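## Task

Use the probe on three LC ports and report each end face as clean, dirty or damaged. Port 1: sixth of 10 blocks counting down, fourth of 6 columns counting from the left, topmost of the block's 4 holes. Port 2: same block row, rightmost column (6 of 6), topmost hole. Port 3: same block row, rightmost column, bottom hole (4 of 4). The phone shows a port's image only while the probe sits fully inserted and motionless. Withdraw the probe at the end. Don't bump or force anything else. The robot must not fall or finish leaning. The finished_scene answer holds only the findings, comma-separated, e.g. answer="9clean, 8dirty".

## Robot and tools

Robot: a Rainbow Robotics RB-Y1. It has a two-wheel drive base with rear casters, which can drive forward/back and turn but not slide sideways. It also has a folding torso (squat, shift, pitch, yaw), two 7-joint arms with parallel grippers, and a pan/tilt head. The base is 0.58 m wide, 0.10 m ahead of the wheel axle and 0.57 m behind it; turning in place sweeps a 0.58 m radius. Wrist camera cases stick out sideways and can collide.

Frames: the base frame has its origin on the floor between the drive wheels, x forward, y left, z up, in metres. chest, left_hand and right_hand are printed in this frame. A hand point is the spot between its finger pads: fingers point along the hand's -z, and they close along its x. Printed hand positions can be slightly wrong at long reach. base_odometry is relative to the base's starting pose, counts wheel turns only (slip counts as motion), heading in rad, positive left.

move: a single action. Possible contents:
- base: one object {x_m_s, turn_rad_s, for_s}. Velocities, not positions: forward speed 0.005-0.4 m/s either sign (or 0), left turn rate 0.02-1.509 rad/s either sign (or 0), duration 0.1-5 s. Omitted velocities are 0. Acceleration is 0.4 m/s² (turns 0.5 rad/s²), so the base coasts up to 1 s (turns 3.1 s) after for_s. Distance is about speed × for_s. Combined speed is scaled so |x| + 0.27|turn| ≤ 0.4.
- joints: a map of joint name to absolute target. Angles are in rad; grippers in m of opening (0-0.1). Ranges: torso_squat_rad 0 to 1.2, torso_shift_rad -0.3 to 0.6, torso_pitch_rad -0.2 to 1.4 (positive leans forward), torso_yaw_rad ±1.5 (lift the arms out ≥0.2 rad first), head_pan_rad ±0.523, head_tilt_rad -0.35 to 1.57 (positive looks down). The torso also has combined limits: squat+shift ≤1.52; squat−shift+pitch ≤1.57; shift+0.5pitch−0.4squat ≤0.7; shift+0.3pitch−0.5squat ≤0.39. Arm ranges:
  - shoulder pitch: ±2.356, negative swings forward/up.
  - left shoulder roll: 0 to 3.141; right shoulder roll: -3.141 to 0. Outward is the lifting direction on each side.
  - shoulder yaw: ±2.094.
  - elbow: -2.617 to 0.01, negative bends.
  - forearm roll: ±3.141.
  - wrist pitch: -1.57 to 1.919.
  - hand roll: ±2.705.
- target: {side "left"/"right", x, y, z in m in the base frame (-3 to 3), quat_wxyz as printed}. This is an absolute pose for that hand's pinch point. It is solved once to joint angles, so the hand follows an arc. Break long moves into short steps. Results: "reached" (within 10 mm/2°), "short" with the error, or "refused" with a reason. It can't be sent while another move is still running.
- min_time_s (0.1-8): slowest allowed duration for arm/head/torso motions.
- contact_limits: gripper current caps in mA, 200-672.5. These last until changed and default to 672.5.
- cameras: head_camera, left_wrist_camera, right_wrist_camera, or all.
- blocking: if false, the call returns within about 0.5 s while motion continues. wait(0) then shows progress under "earlier move".
Valid combinations: base and/or joints (optionally with min_time_s/contact_limits), target (optionally with min_time_s), or contact_limits only. No action at all just returns state and images.

wait(seconds 0-10): commands nothing and returns state; it ends early once motions settle. stop: brakes all running motions, which then report "stopped". zoom_image(camera, region [x0,y0,x1,y1] px, max 504×504) gives a close-up of the latest frame. Use it to read the phone screen and the port grid. Image sizes are 896×504 for head and 644×364 for the wrists. read_manual only returns licence texts. finished_scene(scene, answer) ends the scene for good; put "unknown" if unsure.

Result lines:
- move: "done" or the worst status.
- base_status, joint_status, hand statuses: "off_target" means the joint stopped away from its target and may still push. Other words are contact_stop, time_out, limit_stop_at_<name> (a built-in limit or self-collision guard), not_followed ("joint command not followed": the arm-vs-arm check withheld it), torque_fault, limit_stop_at_motor_heat.
- on_its_own: actions you did not command.
- lidar_m: 12 distances in 30° sectors, counter-clockwise from straight ahead, at 0.23 m height.
- motor_effort: wheel load in %, peak in brackets; high effort at rest means the base is pushing something.
- joint torques and external torques, wrist force/torque: raw and offset, useful only for changes.
- wheel_motors_off=1 means the wheels stalled and have been cut for 2 s.
An unrequested stop or refusal cancels the remaining move/wait/finished_scene calls in that reply.

Cautions:
- Driving doesn't stop at furniture. The body can snag on edges and tip while the wheels fit underneath.
- Keep heavy or far-forward loads modest.
- Never let the arms strike or squeeze each other, camera cases and fingers included. Shoulder roll of about 0.5 outward keeps the hands apart.
- Contact torque at joint load limits causes a 10 s torque fault (elbow 32 N m, wrist joints 22.2, shoulder 62.3).
- Long stretched or straining poses heat motors; at 80 °C the arm brakes for 30-60 s.
- Insert the probe gently and straight, and hold it still to read the phone. Don't knock other connectors. Remove it before finishing.
- Stay upright and inside the torso limits.
- Thinking time lets the simulation run on.

Each tool is called in YAML: its name, and indented under it one key for each argument.

## Session

move:

Scene clock: 0.00 s.
Joint torques (N m): no reading
External joint torques (N m): no reading
Wrist force (N): no reading
Wrist torque (N m): no reading
Wrist force, peak (N): no reading
base_odometry: x=+0.000 y=+0.000 heading=+0.000
lidar_m: 1.36 1.09 1.84 2.30 2.36 3.14 4.48 3.44 2.44 2.32 2.02 1.09
base_status: not commanded
joint_positions: torso_squat_rad=+0.350 torso_shift_rad=+0.000 torso_pitch_rad=+0.000 torso_yaw_rad=+0.000 left_shoulder_pitch_rad=+0.026 left_shoulder_roll_rad=+0.022 left_shoulder_yaw_rad=-0.016 left_elbow_rad=-0.245 left_forearm_roll_rad=+0.023 left_wrist_pitch_rad=-0.034 left_hand_roll_rad=+0.048 left_gripper_m=+0.100 right_shoulder_pitch_rad=+0.112 right_shoulder_roll_rad=-0.400 right_shoulder_yaw_rad=+0.673 right_elbow_rad=-1.497 right_forearm_roll_rad=+1.775 right_wrist_pitch_rad=+0.712 right_hand_roll_rad=-0.605 right_gripper_m=+0.046 head_pan_rad=+0.000 head_tilt_rad=+0.400
joint_status: not commanded
wheel_motors_off: 0
motor_effort: left_wheel=-3 right_wheel=-1
chest: x=-0.2280 y=-0.0007 z=+1.2475 quat_wxyz=(+1.000, +0.000, +0.000, +0.000) (m; base frame)
left_hand: x=-0.1198 y=+0.2348 z=+0.5713 quat_wxyz=(+0.991, +0.006, -0.127, +0.030) (m; base frame)
right_hand: x=+0.1858 y=-0.1991 z=+0.9313 quat_wxyz=(+0.514, -0.501, -0.486, +0.499) (m; base frame)
pictures: head_camera, left_wrist_camera, right_wrist_camera

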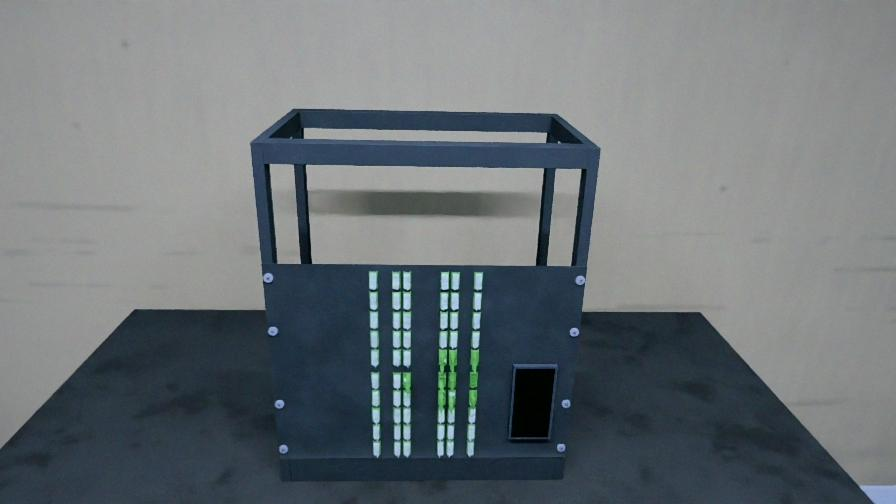

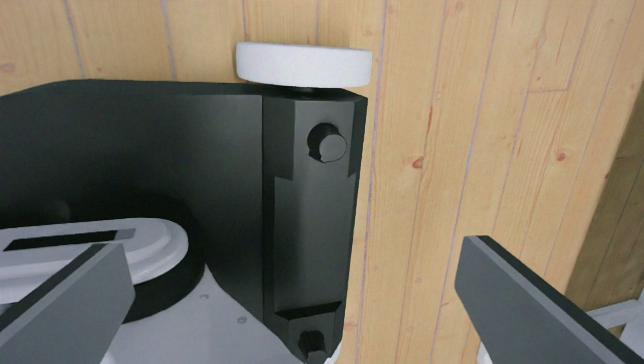

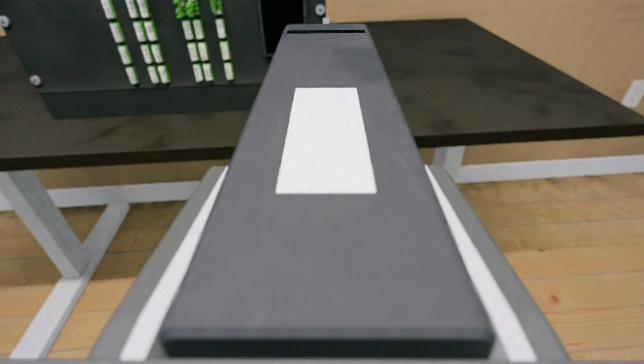

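zoom_image:
  camera: "head_camera"
  region: [340, 260, 580, 470]

zoom_image:
  camera: "head_camera"
  region: [420, 340, 500, 420]

zoom_image:
  camera: "right_wrist_camera"
  region: [150, 0, 500, 364]

Scaled by 2.100.

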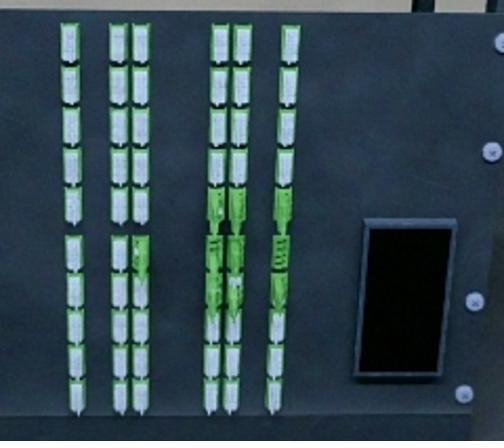

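Scaled by 6.300.

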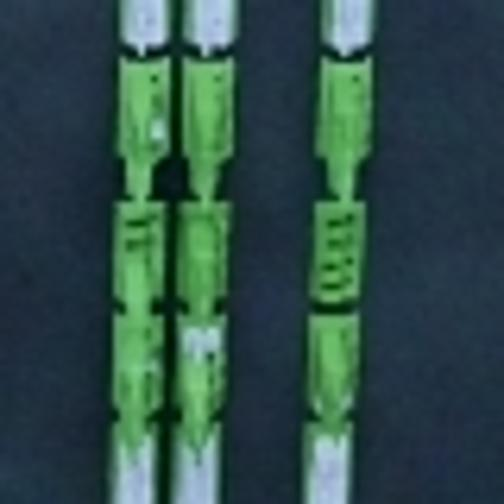

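Scaled by 1.385 from the camera's 644x364 image, which has a finer 828x468 frame.

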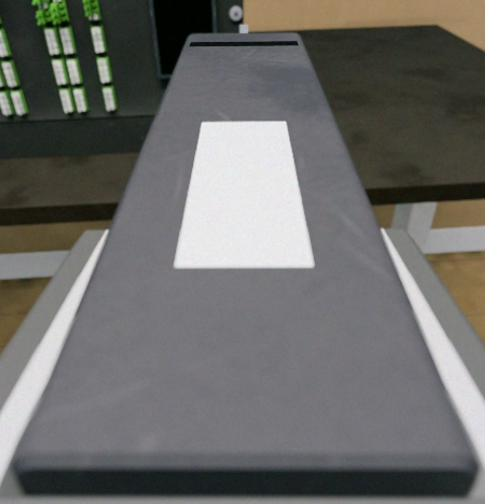

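zoom_image:
  camera: "right_wrist_camera"
  region: [0, 0, 340, 190]

zoom_image:
  camera: "right_wrist_camera"
  region: [270, 0, 390, 60]

Scaled by 1.482 from the camera's 644x364 image, which has a finer 828x468 frame.

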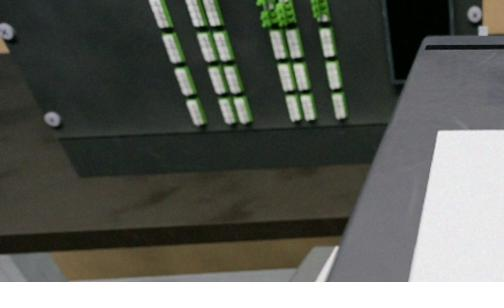

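Scaled by 4.200 from the camera's 644x364 image, which has a finer 828x468 frame.

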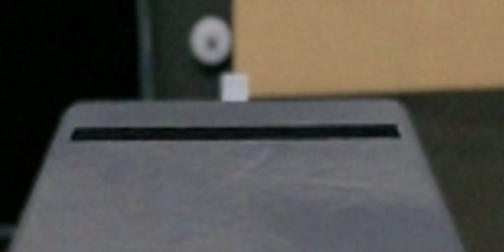

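move:
  joints: {"head_tilt_rad": 0.75}
  cameras: ["head_camera"]

Scene clock: 116.70 s.
Joint torques (N m): left_arm=[-1.9 0.41 -0.16 -1.07 0 -0.38 0.1] | right_arm=[-7.18 -1.87 -2.72 -9.07 1.29 1.39 0.03]
External joint torques (N m): left_arm=[0.08 -0.26 -0.23 0.07 -0.01 0.18 0.12] | right_arm=[-0.28 0.41 0.45 -0.56 0.35 0.27 0.03]
Wrist force (N): left_arm=[-0.4 -0.8 -6.0] | right_arm=[-0.1 9.4 -0.4]
Wrist torque (N m): left_arm=[0.07 -0.01 0.08] | right_arm=[-0.22 -0.01 -0.07]
Wrist force, peak (N): left_arm=[-0.5 -1.0 -6.3] | right_arm=[0.0 9.8 -0.4]
move: done
base_odometry: x=+0.000 y=+0.000 heading=+0.000
lidar_m: 1.35 1.09 1.86 2.30 2.36 3.14 4.48 3.43 2.44 2.32 2.03 1.10
base_status: not commanded
joint_positions: torso_squat_rad=+0.350 torso_shift_rad=+0.000 torso_pitch_rad=+0.000 torso_yaw_rad=+0.000 left_shoulder_pitch_rad=+0.026 left_shoulder_roll_rad=+0.022 left_shoulder_yaw_rad=-0.016 left_elbow_rad=-0.245 left_forearm_roll_rad=+0.023 left_wrist_pitch_rad=-0.034 left_hand_roll_rad=+0.048 left_gripper_m=+0.100 right_shoulder_pitch_rad=+0.112 right_shoulder_roll_rad=-0.400 right_shoulder_yaw_rad=+0.673 right_elbow_rad=-1.497 right_forearm_roll_rad=+1.775 right_wrist_pitch_rad=+0.712 right_hand_roll_rad=-0.605 right_gripper_m=+0.046 head_pan_rad=+0.000 head_tilt_rad=+0.750
joint_status: all done
wheel_motors_off: 0
motor_effort: left_wheel=-1(3) right_wheel=-1(1)
chest: x=-0.2280 y=-0.0007 z=+1.2475 quat_wxyz=(+1.000, +0.000, +0.000, +0.000) (m; base frame)
left_hand: x=-0.1198 y=+0.2348 z=+0.5713 quat_wxyz=(+0.991, +0.006, -0.127, +0.030) (m; base frame)
right_hand: x=+0.1858 y=-0.1991 z=+0.9313 quat_wxyz=(+0.514, -0.501, -0.486, +0.499) (m; base frame)
pictures: head_camera

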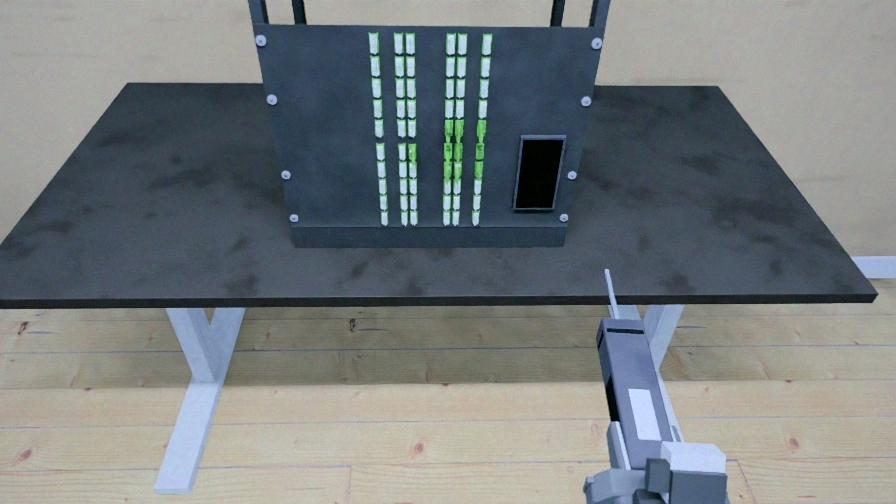

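zoom_image:
  camera: "head_camera"
  region: [560, 250, 740, 504]

zoom_image:
  camera: "head_camera"
  region: [430, 110, 500, 190]

Scaled by 1.984.

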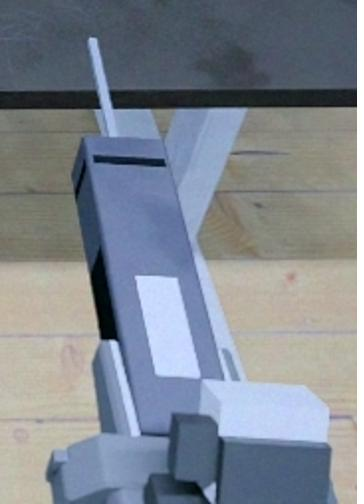

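Scaled by 6.300.

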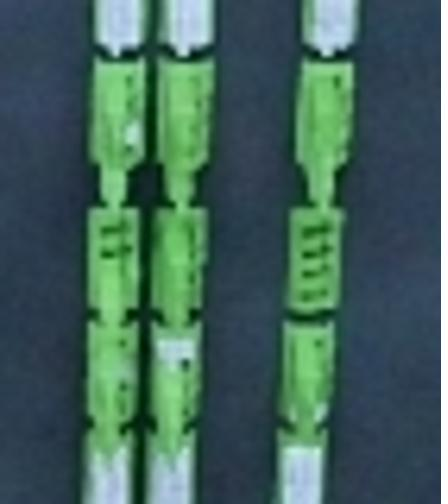

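move:
  cameras: ["left_wrist_camera", "right_wrist_camera"]

zoom_image:
  camera: "right_wrist_camera"
  region: [80, 140, 560, 364]

Scene clock: 192.20 s.
Joint torques (N m): left_arm=[-1.85 0.19 0.17 -0.97 -0.03 -0.16 0.09] | right_arm=[-7.45 -1.86 -2.65 -9.09 1.27 1.31 -0.02]
External joint torques (N m): left_arm=[0.13 -0.48 0.1 0.17 -0.03 0.39 0.1] | right_arm=[-0.55 0.43 0.53 -0.58 0.33 0.2 -0.01]
Wrist force (N): left_arm=[-0.4 -0.9 -6.2] | right_arm=[-0.1 9.7 -0.4]
Wrist torque (N m): left_arm=[0.07 -0.02 0.09] | right_arm=[-0.27 -0.01 -0.07]
Wrist force, peak (N): left_arm=[-0.5 -0.9 -6.3] | right_arm=[-0.3 9.9 -0.3]
base_odometry: x=+0.000 y=+0.000 heading=+0.000
lidar_m: 1.36 1.08 1.85 2.30 2.36 3.14 4.48 3.44 2.44 2.32 2.02 1.08
base_status: not commanded
joint_positions: torso_squat_rad=+0.350 torso_shift_rad=+0.000 torso_pitch_rad=+0.000 torso_yaw_rad=+0.000 left_shoulder_pitch_rad=+0.026 left_shoulder_roll_rad=+0.022 left_shoulder_yaw_rad=-0.016 left_elbow_rad=-0.245 left_forearm_roll_rad=+0.023 left_wrist_pitch_rad=-0.034 left_hand_roll_rad=+0.048 left_gripper_m=+0.100 right_shoulder_pitch_rad=+0.112 right_shoulder_roll_rad=-0.400 right_shoulder_yaw_rad=+0.673 right_elbow_rad=-1.497 right_forearm_roll_rad=+1.775 right_wrist_pitch_rad=+0.712 right_hand_roll_rad=-0.605 right_gripper_m=+0.046 head_pan_rad=+0.000 head_tilt_rad=+0.750
joint_status: all done
wheel_motors_off: 0
motor_effort: left_wheel=-1(3) right_wheel=+0(1)
chest: x=-0.2280 y=-0.0007 z=+1.2475 quat_wxyz=(+1.000, +0.000, +0.000, +0.000) (m; base frame)
left_hand: x=-0.1198 y=+0.2348 z=+0.5713 quat_wxyz=(+0.991, +0.006, -0.127, +0.030) (m; base frame)
right_hand: x=+0.1858 y=-0.1991 z=+0.9313 quat_wxyz=(+0.514, -0.501, -0.486, +0.499) (m; base frame)
pictures: left_wrist_camera, right_wrist_camera

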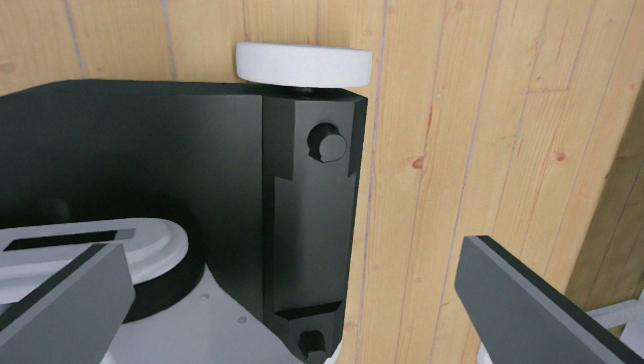

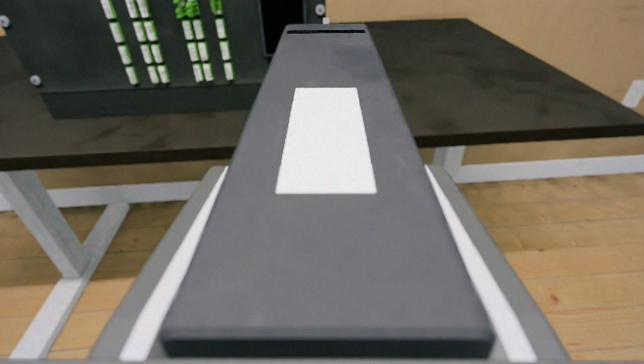

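Scaled by 1.050 from the camera's 644x364 image, which has a finer 828x468 frame.

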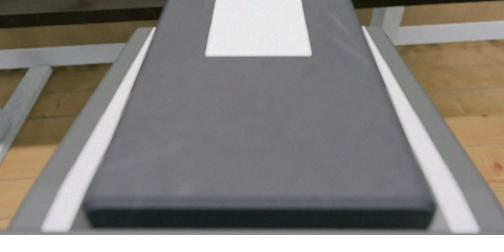

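move:
  base: {"x_m_s": 0.1, "for_s": 1.6}
  cameras: ["head_camera", "right_wrist_camera"]

zoom_image:
  camera: "head_camera"
  region: [410, 140, 530, 260]

Scene clock: 215.63 s.
Joint torques (N m): left_arm=[-1.54 0.76 -0.3 -1.24 0.08 -0.45 0.08] | right_arm=[-8.5 -1.69 -3.18 -9.09 1.38 1.52 -0.01]
External joint torques (N m): left_arm=[0.44 0.09 -0.37 -0.1 0.07 0.11 0.1] | right_arm=[-1.61 0.59 -0.01 -0.58 0.44 0.4 0]
Wrist force (N): left_arm=[-0.6 -0.8 -6.0] | right_arm=[0.0 9.5 -0.6]
Wrist torque (N m): left_arm=[0.08 -0.03 0.09] | right_arm=[-0.23 -0.01 -0.07]
Wrist force, peak (N): left_arm=[-0.5 -1.0 -6.3] | right_arm=[0.1 9.8 -0.2]
move: done
base_odometry: x=+0.160 y=+0.000 heading=+0.000
lidar_m: 1.20 0.96 1.63 2.31 2.36 3.15 4.64 3.44 2.43 2.31 1.79 0.95
base_status: done (sent for 1.6 of 1.6 s)
joint_positions: torso_squat_rad=+0.350 torso_shift_rad=+0.000 torso_pitch_rad=+0.000 torso_yaw_rad=+0.000 left_shoulder_pitch_rad=+0.026 left_shoulder_roll_rad=+0.022 left_shoulder_yaw_rad=-0.016 left_elbow_rad=-0.245 left_forearm_roll_rad=+0.023 left_wrist_pitch_rad=-0.034 left_hand_roll_rad=+0.048 left_gripper_m=+0.100 right_shoulder_pitch_rad=+0.112 right_shoulder_roll_rad=-0.400 right_shoulder_yaw_rad=+0.673 right_elbow_rad=-1.497 right_forearm_roll_rad=+1.775 right_wrist_pitch_rad=+0.712 right_hand_roll_rad=-0.605 right_gripper_m=+0.046 head_pan_rad=+0.000 head_tilt_rad=+0.750
joint_status: not commanded
wheel_motors_off: 0
motor_effort: left_wheel=-2(52) right_wheel=-1(17)
chest: x=-0.2279 y=-0.0007 z=+1.2475 quat_wxyz=(+1.000, +0.000, +0.000, +0.000) (m; base frame)
left_hand: x=-0.1197 y=+0.2348 z=+0.5713 quat_wxyz=(+0.991, +0.006, -0.127, +0.030) (m; base frame)
right_hand: x=+0.1858 y=-0.1992 z=+0.9311 quat_wxyz=(+0.514, -0.501, -0.486, +0.499) (m; base frame)
pictures: head_camera, right_wrist_camera

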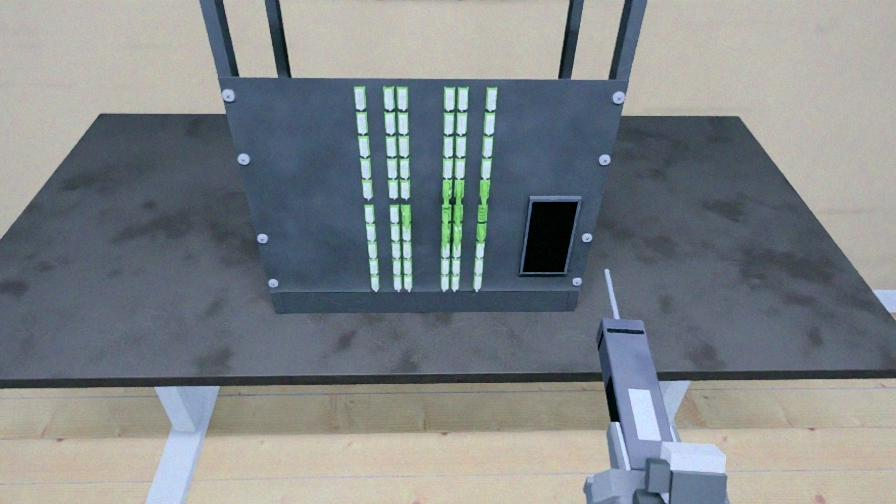

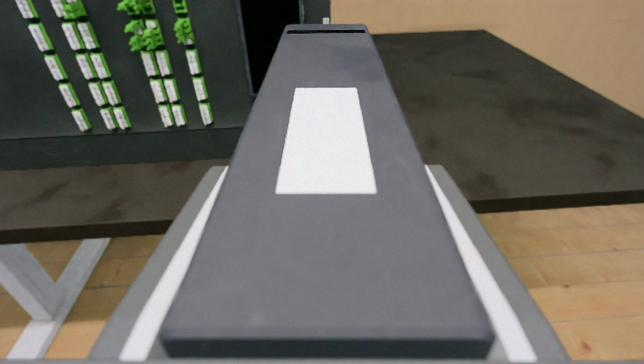

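Scaled by 4.200.

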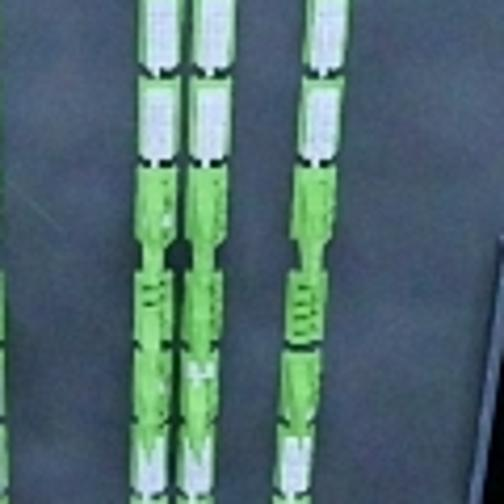

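zoom_image:
  camera: "right_wrist_camera"
  region: [110, 0, 230, 90]

Scaled by 4.200 from the camera's 644x364 image, which has a finer 828x468 frame.

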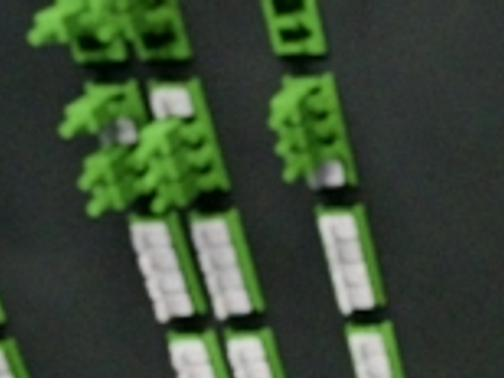

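move:
  target: {"side": "right", "x": 0.18, "y": -0.045, "z": 0.931, "quat_wxyz": [0.514, -0.501, -0.486, 0.499]}
  min_time_s: 3
  cameras: ["head_camera", "right_wrist_camera"]

zoom_image:
  camera: "right_wrist_camera"
  region: [200, 0, 450, 160]

zoom_image:
  camera: "head_camera"
  region: [410, 170, 520, 330]

Scene clock: 263.00 s.
Joint torques (N m): left_arm=[-1.66 0.76 -0.15 -1.05 -0.16 -0.34 0.15] | right_arm=[-10.14 8.7 1.73 -9.43 2.12 1.27 0.26]
External joint torques (N m): left_arm=[0.32 0.09 -0.21 0.1 -0.17 0.22 0.17] | right_arm=[-2.71 2.5 1.68 -0.46 0.85 0.46 0.26]
Wrist force (N): left_arm=[-0.5 -0.8 -6.3] | right_arm=[-0.2 9.7 -0.1]
Wrist torque (N m): left_arm=[0.08 -0.02 0.09] | right_arm=[-0.29 0.00 -0.10]
Wrist force, peak (N): left_arm=[-0.6 -1.0 -6.4] | right_arm=[0.1 10.0 -0.3]
move: done
base_odometry: x=+0.160 y=+0.000 heading=+0.000
lidar_m: 1.20 0.96 1.64 2.31 2.36 3.14 4.63 3.45 2.44 2.31 1.80 0.96
base_status: not commanded
joint_positions: torso_squat_rad=+0.350 torso_shift_rad=+0.000 torso_pitch_rad=+0.000 torso_yaw_rad=+0.000 left_shoulder_pitch_rad=+0.026 left_shoulder_roll_rad=+0.022 left_shoulder_yaw_rad=-0.016 left_elbow_rad=-0.245 left_forearm_roll_rad=+0.023 left_wrist_pitch_rad=-0.034 left_hand_roll_rad=+0.048 left_gripper_m=+0.100 right_shoulder_pitch_rad=+0.028 right_shoulder_roll_rad=-0.016 right_shoulder_yaw_rad=+0.797 right_elbow_rad=-1.265 right_forearm_roll_rad=+1.844 right_wrist_pitch_rad=+0.860 right_hand_roll_rad=-0.423 right_gripper_m=+0.046 head_pan_rad=+0.000 head_tilt_rad=+0.750
joint_status: all done
wheel_motors_off: 0
motor_effort: left_wheel=-2(4) right_wheel=-1(1)
chest: x=-0.2279 y=-0.0007 z=+1.2475 quat_wxyz=(+1.000, +0.000, +0.000, +0.000) (m; base frame)
left_hand: x=-0.1197 y=+0.2348 z=+0.5713 quat_wxyz=(+0.991, +0.006, -0.127, +0.030) (m; base frame)
right_hand: x=+0.1798 y=-0.0453 z=+0.9308 quat_wxyz=(+0.514, -0.501, -0.485, +0.499) (m; base frame)
right_hand_status: reached (checked arc, planned for 3.0 s): 0 mm and 0.1 deg off.
pictures: head_camera, right_wrist_camera

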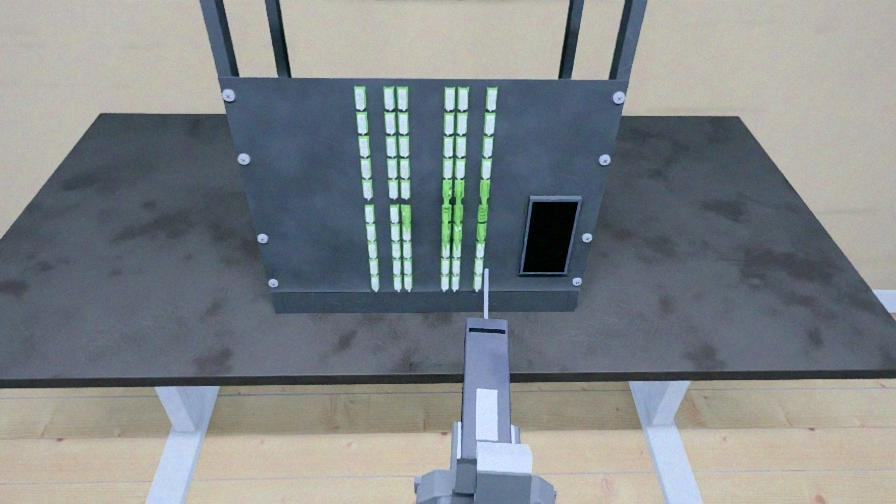

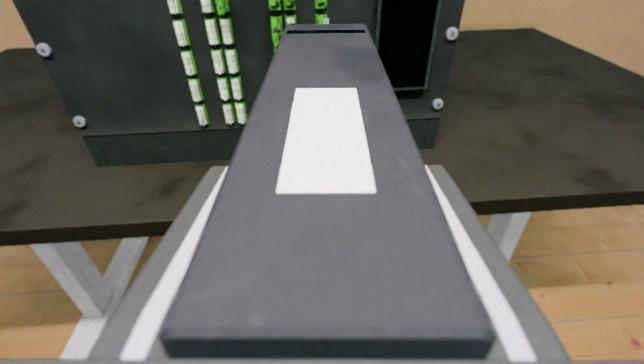

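Scaled by 2.016 from the camera's 644x364 image, which has a finer 828x468 frame.

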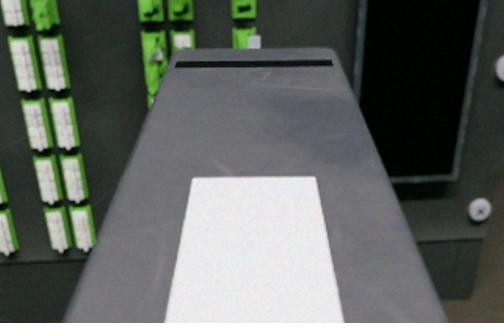

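Scaled by 3.150.

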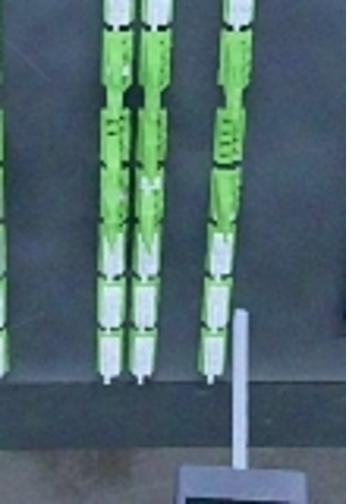

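move:
  target: {"side": "right", "x": 0.181, "y": -0.067, "z": 0.944, "quat_wxyz": [0.49147, -0.48622, -0.50081, 0.5208]}
  min_time_s: 2
  cameras: []

move:
  base: {"x_m_s": 0.1, "for_s": 0.7}
  cameras: ["head_camera", "right_wrist_camera"]

zoom_image:
  camera: "right_wrist_camera"
  region: [260, 0, 380, 60]

zoom_image:
  camera: "head_camera"
  region: [420, 190, 540, 340]

Scene clock: 340.53 s.
Joint torques (N m): left_arm=[-1.52 0.56 -0.17 -1.14 -0.03 -0.43 0.2] | right_arm=[-7.55 3.53 -1.48 -12.01 1.56 0.85 0.4]
External joint torques (N m): left_arm=[0.46 -0.1 -0.23 0 -0.03 0.12 0.21] | right_arm=[-0.43 -0.49 -0.7 -2.73 0.43 0.09 0.41]
Wrist force (N): left_arm=[-0.6 -0.8 -6.1] | right_arm=[0.2 9.4 -0.3]
Wrist torque (N m): left_arm=[0.08 -0.04 0.10] | right_arm=[-0.24 0.03 -0.10]
Wrist force, peak (N): left_arm=[-0.6 -1.0 -6.4] | right_arm=[0.1 9.9 0.2]
move: done
base_odometry: x=+0.160 y=+0.000 heading=+0.000
lidar_m: 1.20 0.96 1.63 2.31 2.37 3.15 4.63 3.44 2.43 2.31 1.79 0.96
base_status: not commanded
joint_positions: torso_squat_rad=+0.350 torso_shift_rad=+0.000 torso_pitch_rad=+0.000 torso_yaw_rad=+0.000 left_shoulder_pitch_rad=+0.026 left_shoulder_roll_rad=+0.022 left_shoulder_yaw_rad=-0.016 left_elbow_rad=-0.245 left_forearm_roll_rad=+0.023 left_wrist_pitch_rad=-0.034 left_hand_roll_rad=+0.048 left_gripper_m=+0.100 right_shoulder_pitch_rad=+0.069 right_shoulder_roll_rad=-0.138 right_shoulder_yaw_rad=+0.781 right_elbow_rad=-1.432 right_forearm_roll_rad=+1.801 right_wrist_pitch_rad=+0.742 right_hand_roll_rad=-0.384 right_gripper_m=+0.046 head_pan_rad=+0.000 head_tilt_rad=+0.750
joint_status: all done
wheel_motors_off: 0
motor_effort: left_wheel=+0(4) right_wheel=+0(1)
chest: x=-0.2279 y=-0.0007 z=+1.2475 quat_wxyz=(+1.000, +0.000, +0.000, +0.000) (m; base frame)
left_hand: x=-0.1197 y=+0.2348 z=+0.5713 quat_wxyz=(+0.991, +0.006, -0.127, +0.030) (m; base frame)
right_hand: x=+0.1808 y=-0.0667 z=+0.9440 quat_wxyz=(+0.491, -0.487, -0.502, +0.520) (m; base frame)
right_hand_status: reached (checked arc, planned for 2.0 s): 0 mm and 0.2 deg off.
pictures: none
No camera images: "cameras" was empty.

Scene clock: 341.87 s.
Joint torques (N m): left_arm=[-1.6 0.17 -0.57 -1.27 0 -0.38 0.13] | right_arm=[-8.33 3.56 -0.95 -11.64 1.54 0.9 0.34]
External joint torques (N m): left_arm=[0.38 -0.5 -0.63 -0.13 -0.01 0.18 0.14] | right_arm=[-1.23 -0.45 -0.18 -2.36 0.41 0.15 0.34]
Wrist force (N): left_arm=[-0.4 -0.9 -6.1] | right_arm=[0.1 9.2 -0.6]
Wrist torque (N m): left_arm=[0.09 -0.01 0.08] | right_arm=[-0.22 0.01 -0.11]
Wrist force, peak (N): left_arm=[-0.2 -0.9 -6.3] | right_arm=[-0.1 9.6 -0.5]
move: done
base_odometry: x=+0.230 y=+0.000 heading=+0.000
lidar_m: 1.12 0.91 0.93 2.31 2.37 3.15 4.70 3.44 2.43 2.31 1.69 0.90
base_status: done (sent for 0.7 of 0.7 s)
joint_positions: torso_squat_rad=+0.350 torso_shift_rad=+0.000 torso_pitch_rad=+0.000 torso_yaw_rad=+0.000 left_shoulder_pitch_rad=+0.026 left_shoulder_roll_rad=+0.022 left_shoulder_yaw_rad=-0.016 left_elbow_rad=-0.245 left_forearm_roll_rad=+0.023 left_wrist_pitch_rad=-0.034 left_hand_roll_rad=+0.048 left_gripper_m=+0.100 right_shoulder_pitch_rad=+0.069 right_shoulder_roll_rad=-0.138 right_shoulder_yaw_rad=+0.780 right_elbow_rad=-1.432 right_forearm_roll_rad=+1.801 right_wrist_pitch_rad=+0.742 right_hand_roll_rad=-0.384 right_gripper_m=+0.046 head_pan_rad=+0.000 head_tilt_rad=+0.750
joint_status: not commanded
wheel_motors_off: 0
motor_effort: left_wheel=+3(21) right_wheel=-1(15)
chest: x=-0.2279 y=-0.0007 z=+1.2475 quat_wxyz=(+1.000, +0.000, +0.000, +0.000) (m; base frame)
left_hand: x=-0.1197 y=+0.2348 z=+0.5713 quat_wxyz=(+0.991, +0.006, -0.127, +0.030) (m; base frame)
right_hand: x=+0.1808 y=-0.0667 z=+0.9440 quat_wxyz=(+0.491, -0.487, -0.502, +0.520) (m; base frame)
pictures: head_camera, right_wrist_camera

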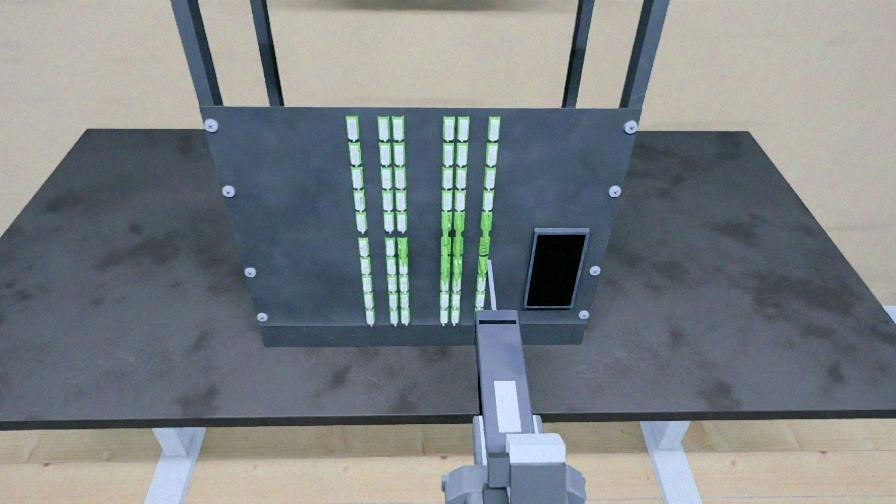

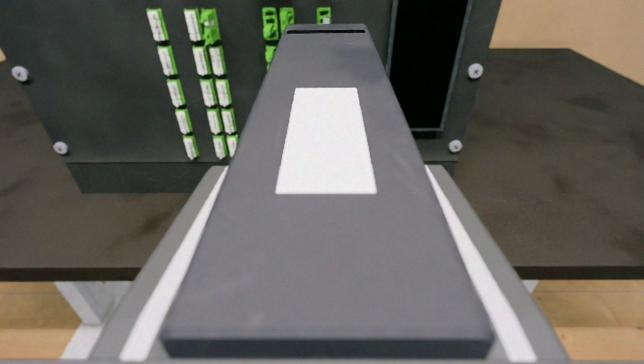

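Scaled by 4.200 from the camera's 644x364 image, which has a finer 828x468 frame.

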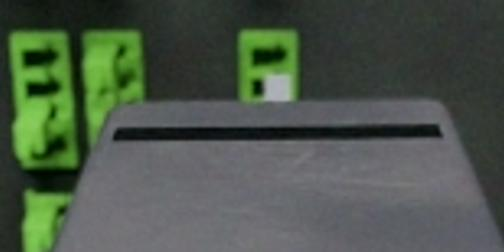

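Scaled by 3.360.

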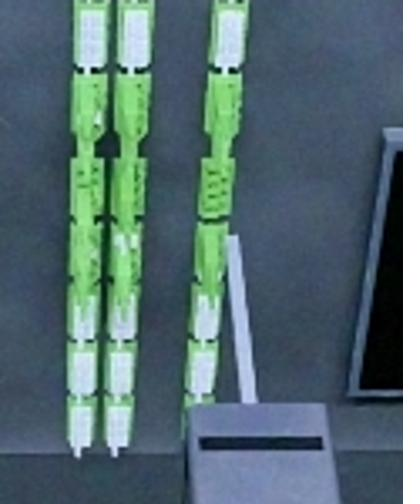

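zoom_image:
  camera: "right_wrist_camera"
  region: [0, 50, 120, 170]

zoom_image:
  camera: "right_wrist_camera"
  region: [400, 50, 520, 170]

zoom_image:
  camera: "right_wrist_camera"
  region: [305, 0, 345, 30]

Scaled by 4.200 from the camera's 644x364 image, which has a finer 828x468 frame.

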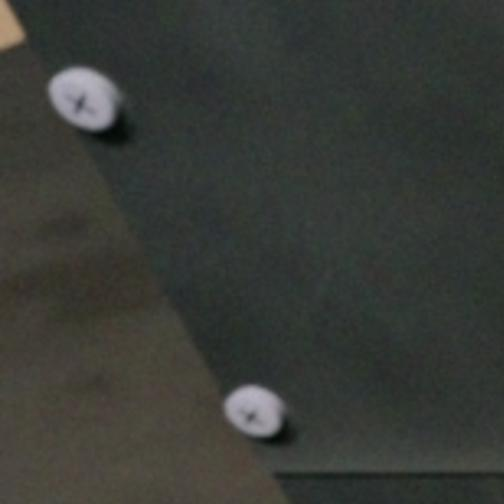

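Scaled by 4.200 from the camera's 644x364 image, which has a finer 828x468 frame.

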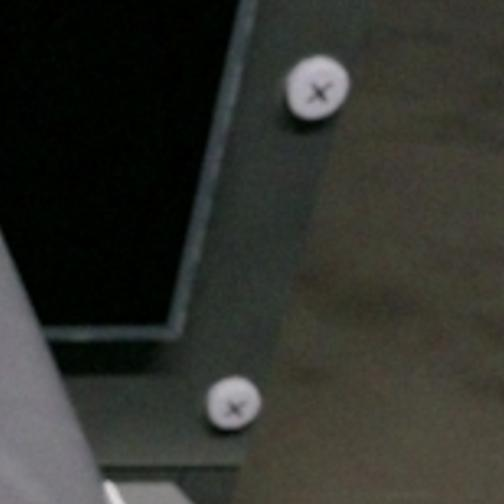

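Scaled by 12.600 from the camera's 644x364 image, which has a finer 828x468 frame.

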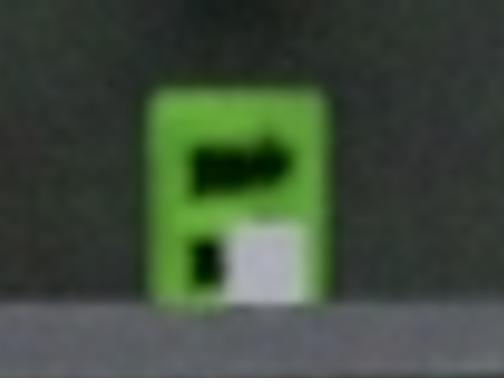

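move:
  target: {"side": "right", "x": 0.2056, "y": -0.0636, "z": 0.9411, "quat_wxyz": [0.49147, -0.48622, -0.50081, 0.5208]}
  min_time_s: 2
  cameras: ["head_camera", "right_wrist_camera"]

zoom_image:
  camera: "right_wrist_camera"
  region: [295, 0, 355, 40]

zoom_image:
  camera: "head_camera"
  region: [430, 200, 530, 300]

Scene clock: 424.67 s.
Joint torques (N m): left_arm=[-1.6 0.53 -0.29 -1.05 -0.02 -0.39 0.09] | right_arm=[-11.38 6.34 -1.7 -9.79 1.4 0.92 -0.37]
External joint torques (N m): left_arm=[0.38 -0.13 -0.35 0.09 -0.02 0.16 0.1] | right_arm=[-2.82 2.16 -0.68 -0.57 0.31 0.12 -0.36]
Wrist force (N): left_arm=[-0.6 -1.1 -6.0] | right_arm=[0.5 9.5 -0.5]
Wrist torque (N m): left_arm=[0.10 -0.03 0.09] | right_arm=[-0.24 0.06 -0.11]
Wrist force, peak (N): left_arm=[-0.4 -0.9 -6.4] | right_arm=[0.1 9.7 -0.4]
move: done
base_odometry: x=+0.230 y=+0.000 heading=+0.000
lidar_m: 1.13 0.91 0.94 2.31 2.37 3.15 4.70 3.44 2.43 2.31 1.69 0.91
base_status: not commanded
joint_positions: torso_squat_rad=+0.350 torso_shift_rad=+0.000 torso_pitch_rad=+0.000 torso_yaw_rad=+0.000 left_shoulder_pitch_rad=+0.026 left_shoulder_roll_rad=+0.022 left_shoulder_yaw_rad=-0.016 left_elbow_rad=-0.245 left_forearm_roll_rad=+0.023 left_wrist_pitch_rad=-0.034 left_hand_roll_rad=+0.048 left_gripper_m=+0.100 right_shoulder_pitch_rad=-0.010 right_shoulder_roll_rad=-0.108 right_shoulder_yaw_rad=+0.751 right_elbow_rad=-1.341 right_forearm_roll_rad=+1.787 right_wrist_pitch_rad=+0.727 right_hand_roll_rad=-0.406 right_gripper_m=+0.046 head_pan_rad=+0.000 head_tilt_rad=+0.750
joint_status: all done
wheel_motors_off: 0
motor_effort: left_wheel=+3(3) right_wheel=-1(2)
chest: x=-0.2279 y=-0.0007 z=+1.2475 quat_wxyz=(+1.000, +0.000, +0.000, +0.000) (m; base frame)
left_hand: x=-0.1197 y=+0.2348 z=+0.5713 quat_wxyz=(+0.991, +0.006, -0.127, +0.030) (m; base frame)
right_hand: x=+0.2053 y=-0.0638 z=+0.9408 quat_wxyz=(+0.492, -0.486, -0.500, +0.521) (m; base frame)
right_hand_status: reached (checked arc, planned for 2.0 s): 0 mm and 0.1 deg off.
pictures: head_camera, right_wrist_camera

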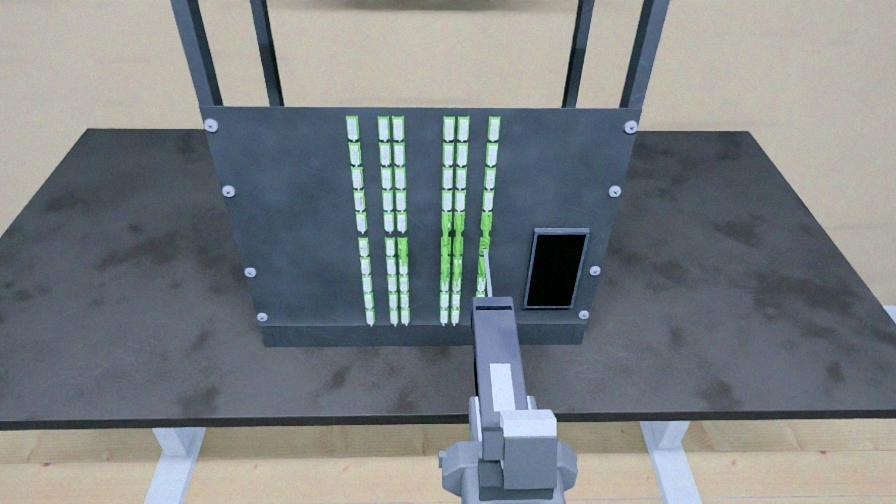

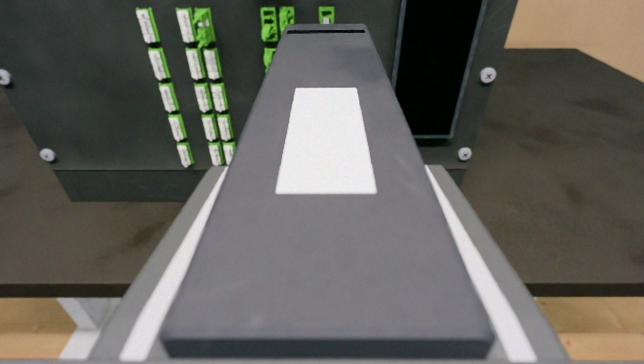

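Scaled by 8.400 from the camera's 644x364 image, which has a finer 828x468 frame.

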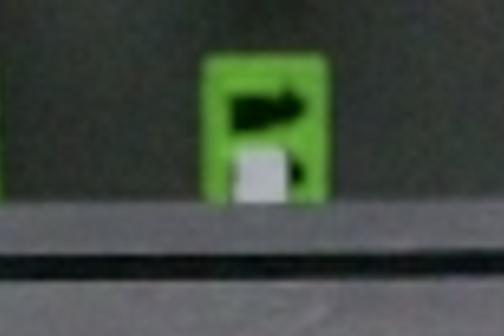

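Scaled by 5.040.

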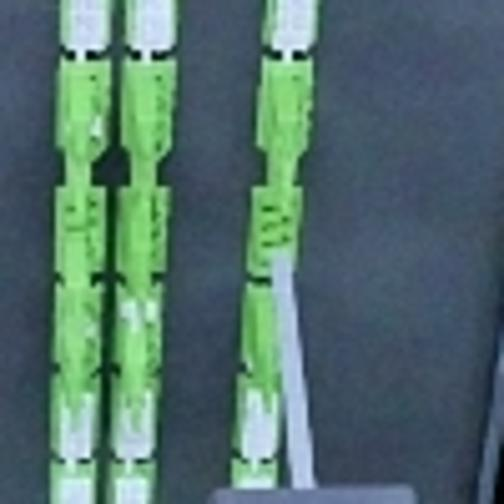

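zoom_image:
  camera: "right_wrist_camera"
  region: [312, 2, 342, 26]

zoom_image:
  camera: "right_wrist_camera"
  region: [250, 0, 300, 36]

Scaled by 16.800 from the camera's 644x364 image, which has a finer 828x468 frame.

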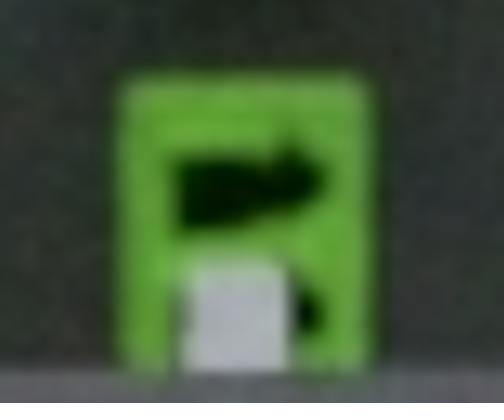

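Scaled by 10.080 from the camera's 644x364 image, which has a finer 828x468 frame.

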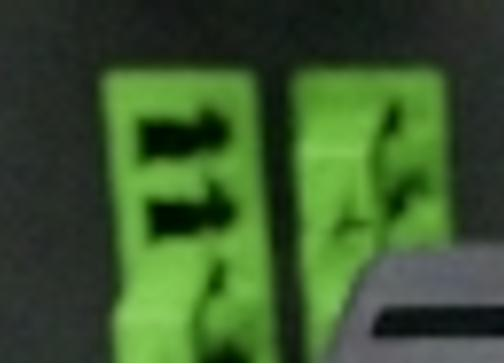

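zoom_image:
  camera: "right_wrist_camera"
  region: [0, 60, 80, 170]

zoom_image:
  camera: "right_wrist_camera"
  region: [440, 60, 520, 170]

Scaled by 4.582 from the camera's 644x364 image, which has a finer 828x468 frame.

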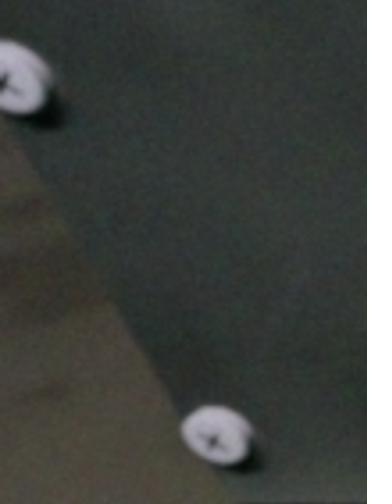

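Scaled by 4.582 from the camera's 644x364 image, which has a finer 828x468 frame.

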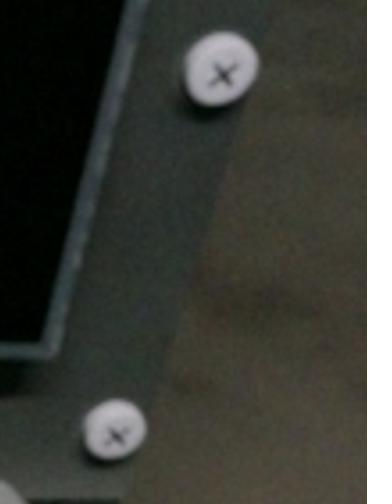

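zoom_image:
  camera: "head_camera"
  region: [460, 225, 510, 275]

Scaled by 10.080.

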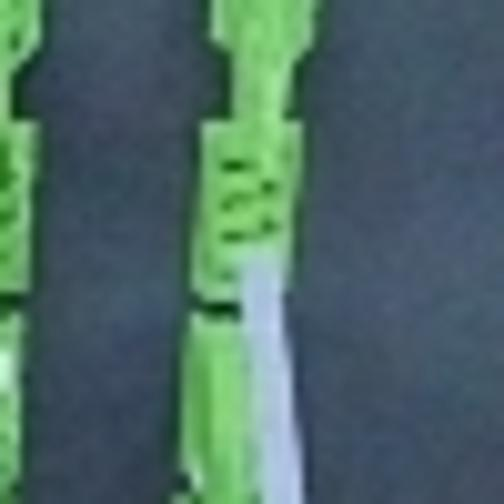

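move:
  target: {"side": "right", "x": 0.2147, "y": -0.0625, "z": 0.9434, "quat_wxyz": [0.49147, -0.48622, -0.50081, 0.5208]}
  min_time_s: 1.5
  cameras: ["head_camera", "right_wrist_camera"]

zoom_image:
  camera: "right_wrist_camera"
  region: [312, 0, 342, 30]

zoom_image:
  camera: "head_camera"
  region: [460, 225, 510, 275]

Scene clock: 521.50 s.
Joint torques (N m): left_arm=[-1.41 0.49 -0.18 -1.15 0 -0.39 0.09] | right_arm=[-12.43 6.55 -1.69 -9.9 1.49 0.86 0.37]
External joint torques (N m): left_arm=[0.58 -0.18 -0.24 -0.01 0 0.17 0.11] | right_arm=[-3.38 2.34 -0.61 -0.65 0.41 0.07 0.37]
Wrist force (N): left_arm=[-0.5 -0.9 -6.1] | right_arm=[0.2 9.3 -0.4]
Wrist torque (N m): left_arm=[0.10 -0.02 0.09] | right_arm=[-0.23 0.03 -0.10]
Wrist force, peak (N): left_arm=[-0.4 -0.9 -6.4] | right_arm=[0.3 9.7 -0.5]
move: done
base_odometry: x=+0.230 y=+0.000 heading=+0.000
lidar_m: 1.13 0.91 0.94 2.31 2.37 3.15 4.71 3.44 2.43 2.31 1.69 0.91
base_status: not commanded
joint_positions: torso_squat_rad=+0.350 torso_shift_rad=+0.000 torso_pitch_rad=+0.000 torso_yaw_rad=+0.000 left_shoulder_pitch_rad=+0.026 left_shoulder_roll_rad=+0.022 left_shoulder_yaw_rad=-0.016 left_elbow_rad=-0.245 left_forearm_roll_rad=+0.023 left_wrist_pitch_rad=-0.034 left_hand_roll_rad=+0.048 left_gripper_m=+0.100 right_shoulder_pitch_rad=-0.034 right_shoulder_roll_rad=-0.098 right_shoulder_yaw_rad=+0.737 right_elbow_rad=-1.324 right_forearm_roll_rad=+1.776 right_wrist_pitch_rad=+0.716 right_hand_roll_rad=-0.401 right_gripper_m=+0.046 head_pan_rad=+0.000 head_tilt_rad=+0.750
joint_status: all done
wheel_motors_off: 0
motor_effort: left_wheel=+1(4) right_wheel=-1(2)
chest: x=-0.2279 y=-0.0007 z=+1.2475 quat_wxyz=(+1.000, +0.000, +0.000, +0.000) (m; base frame)
left_hand: x=-0.1197 y=+0.2348 z=+0.5713 quat_wxyz=(+0.991, +0.006, -0.127, +0.030) (m; base frame)
right_hand: x=+0.2141 y=-0.0627 z=+0.9433 quat_wxyz=(+0.492, -0.486, -0.501, +0.521) (m; base frame)
right_hand_status: reached (checked arc, planned for 1.5 s): 1 mm and 0.0 deg off.
pictures: head_camera, right_wrist_camera

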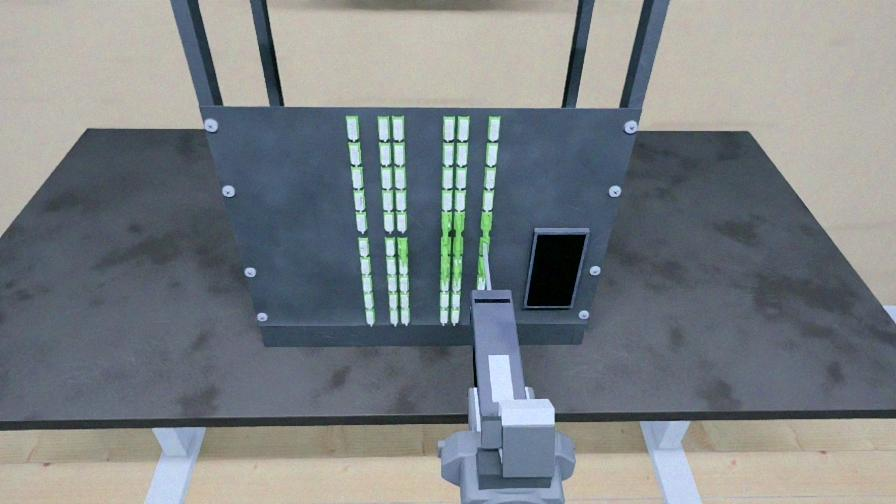

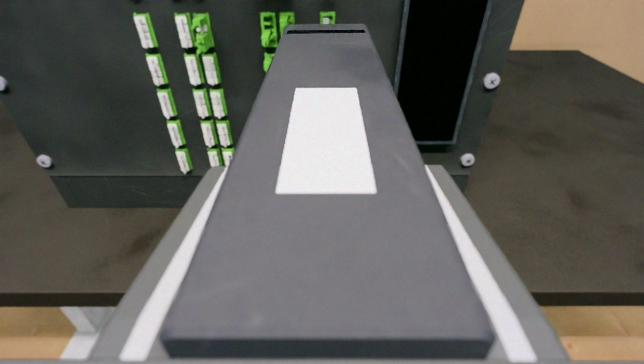

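Scaled by 16.800 from the camera's 644x364 image, which has a finer 828x468 frame.

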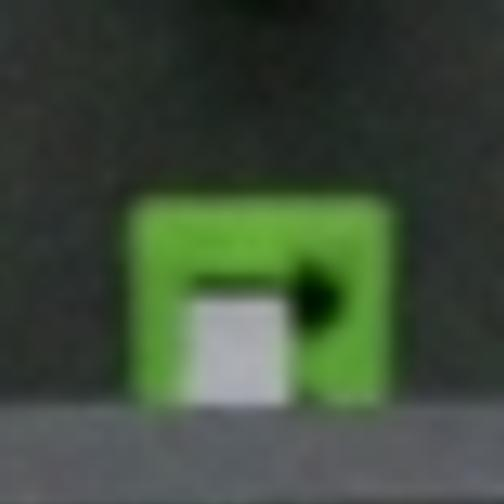

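Scaled by 10.080.

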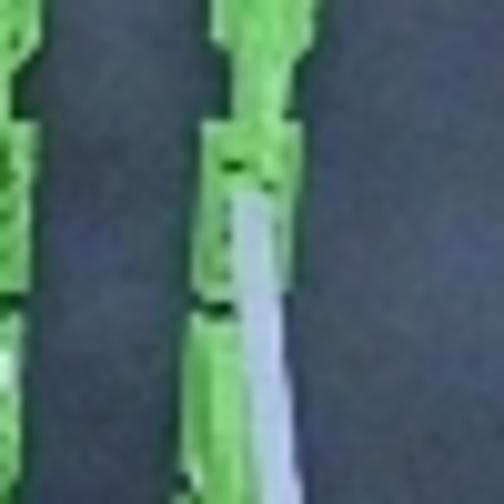

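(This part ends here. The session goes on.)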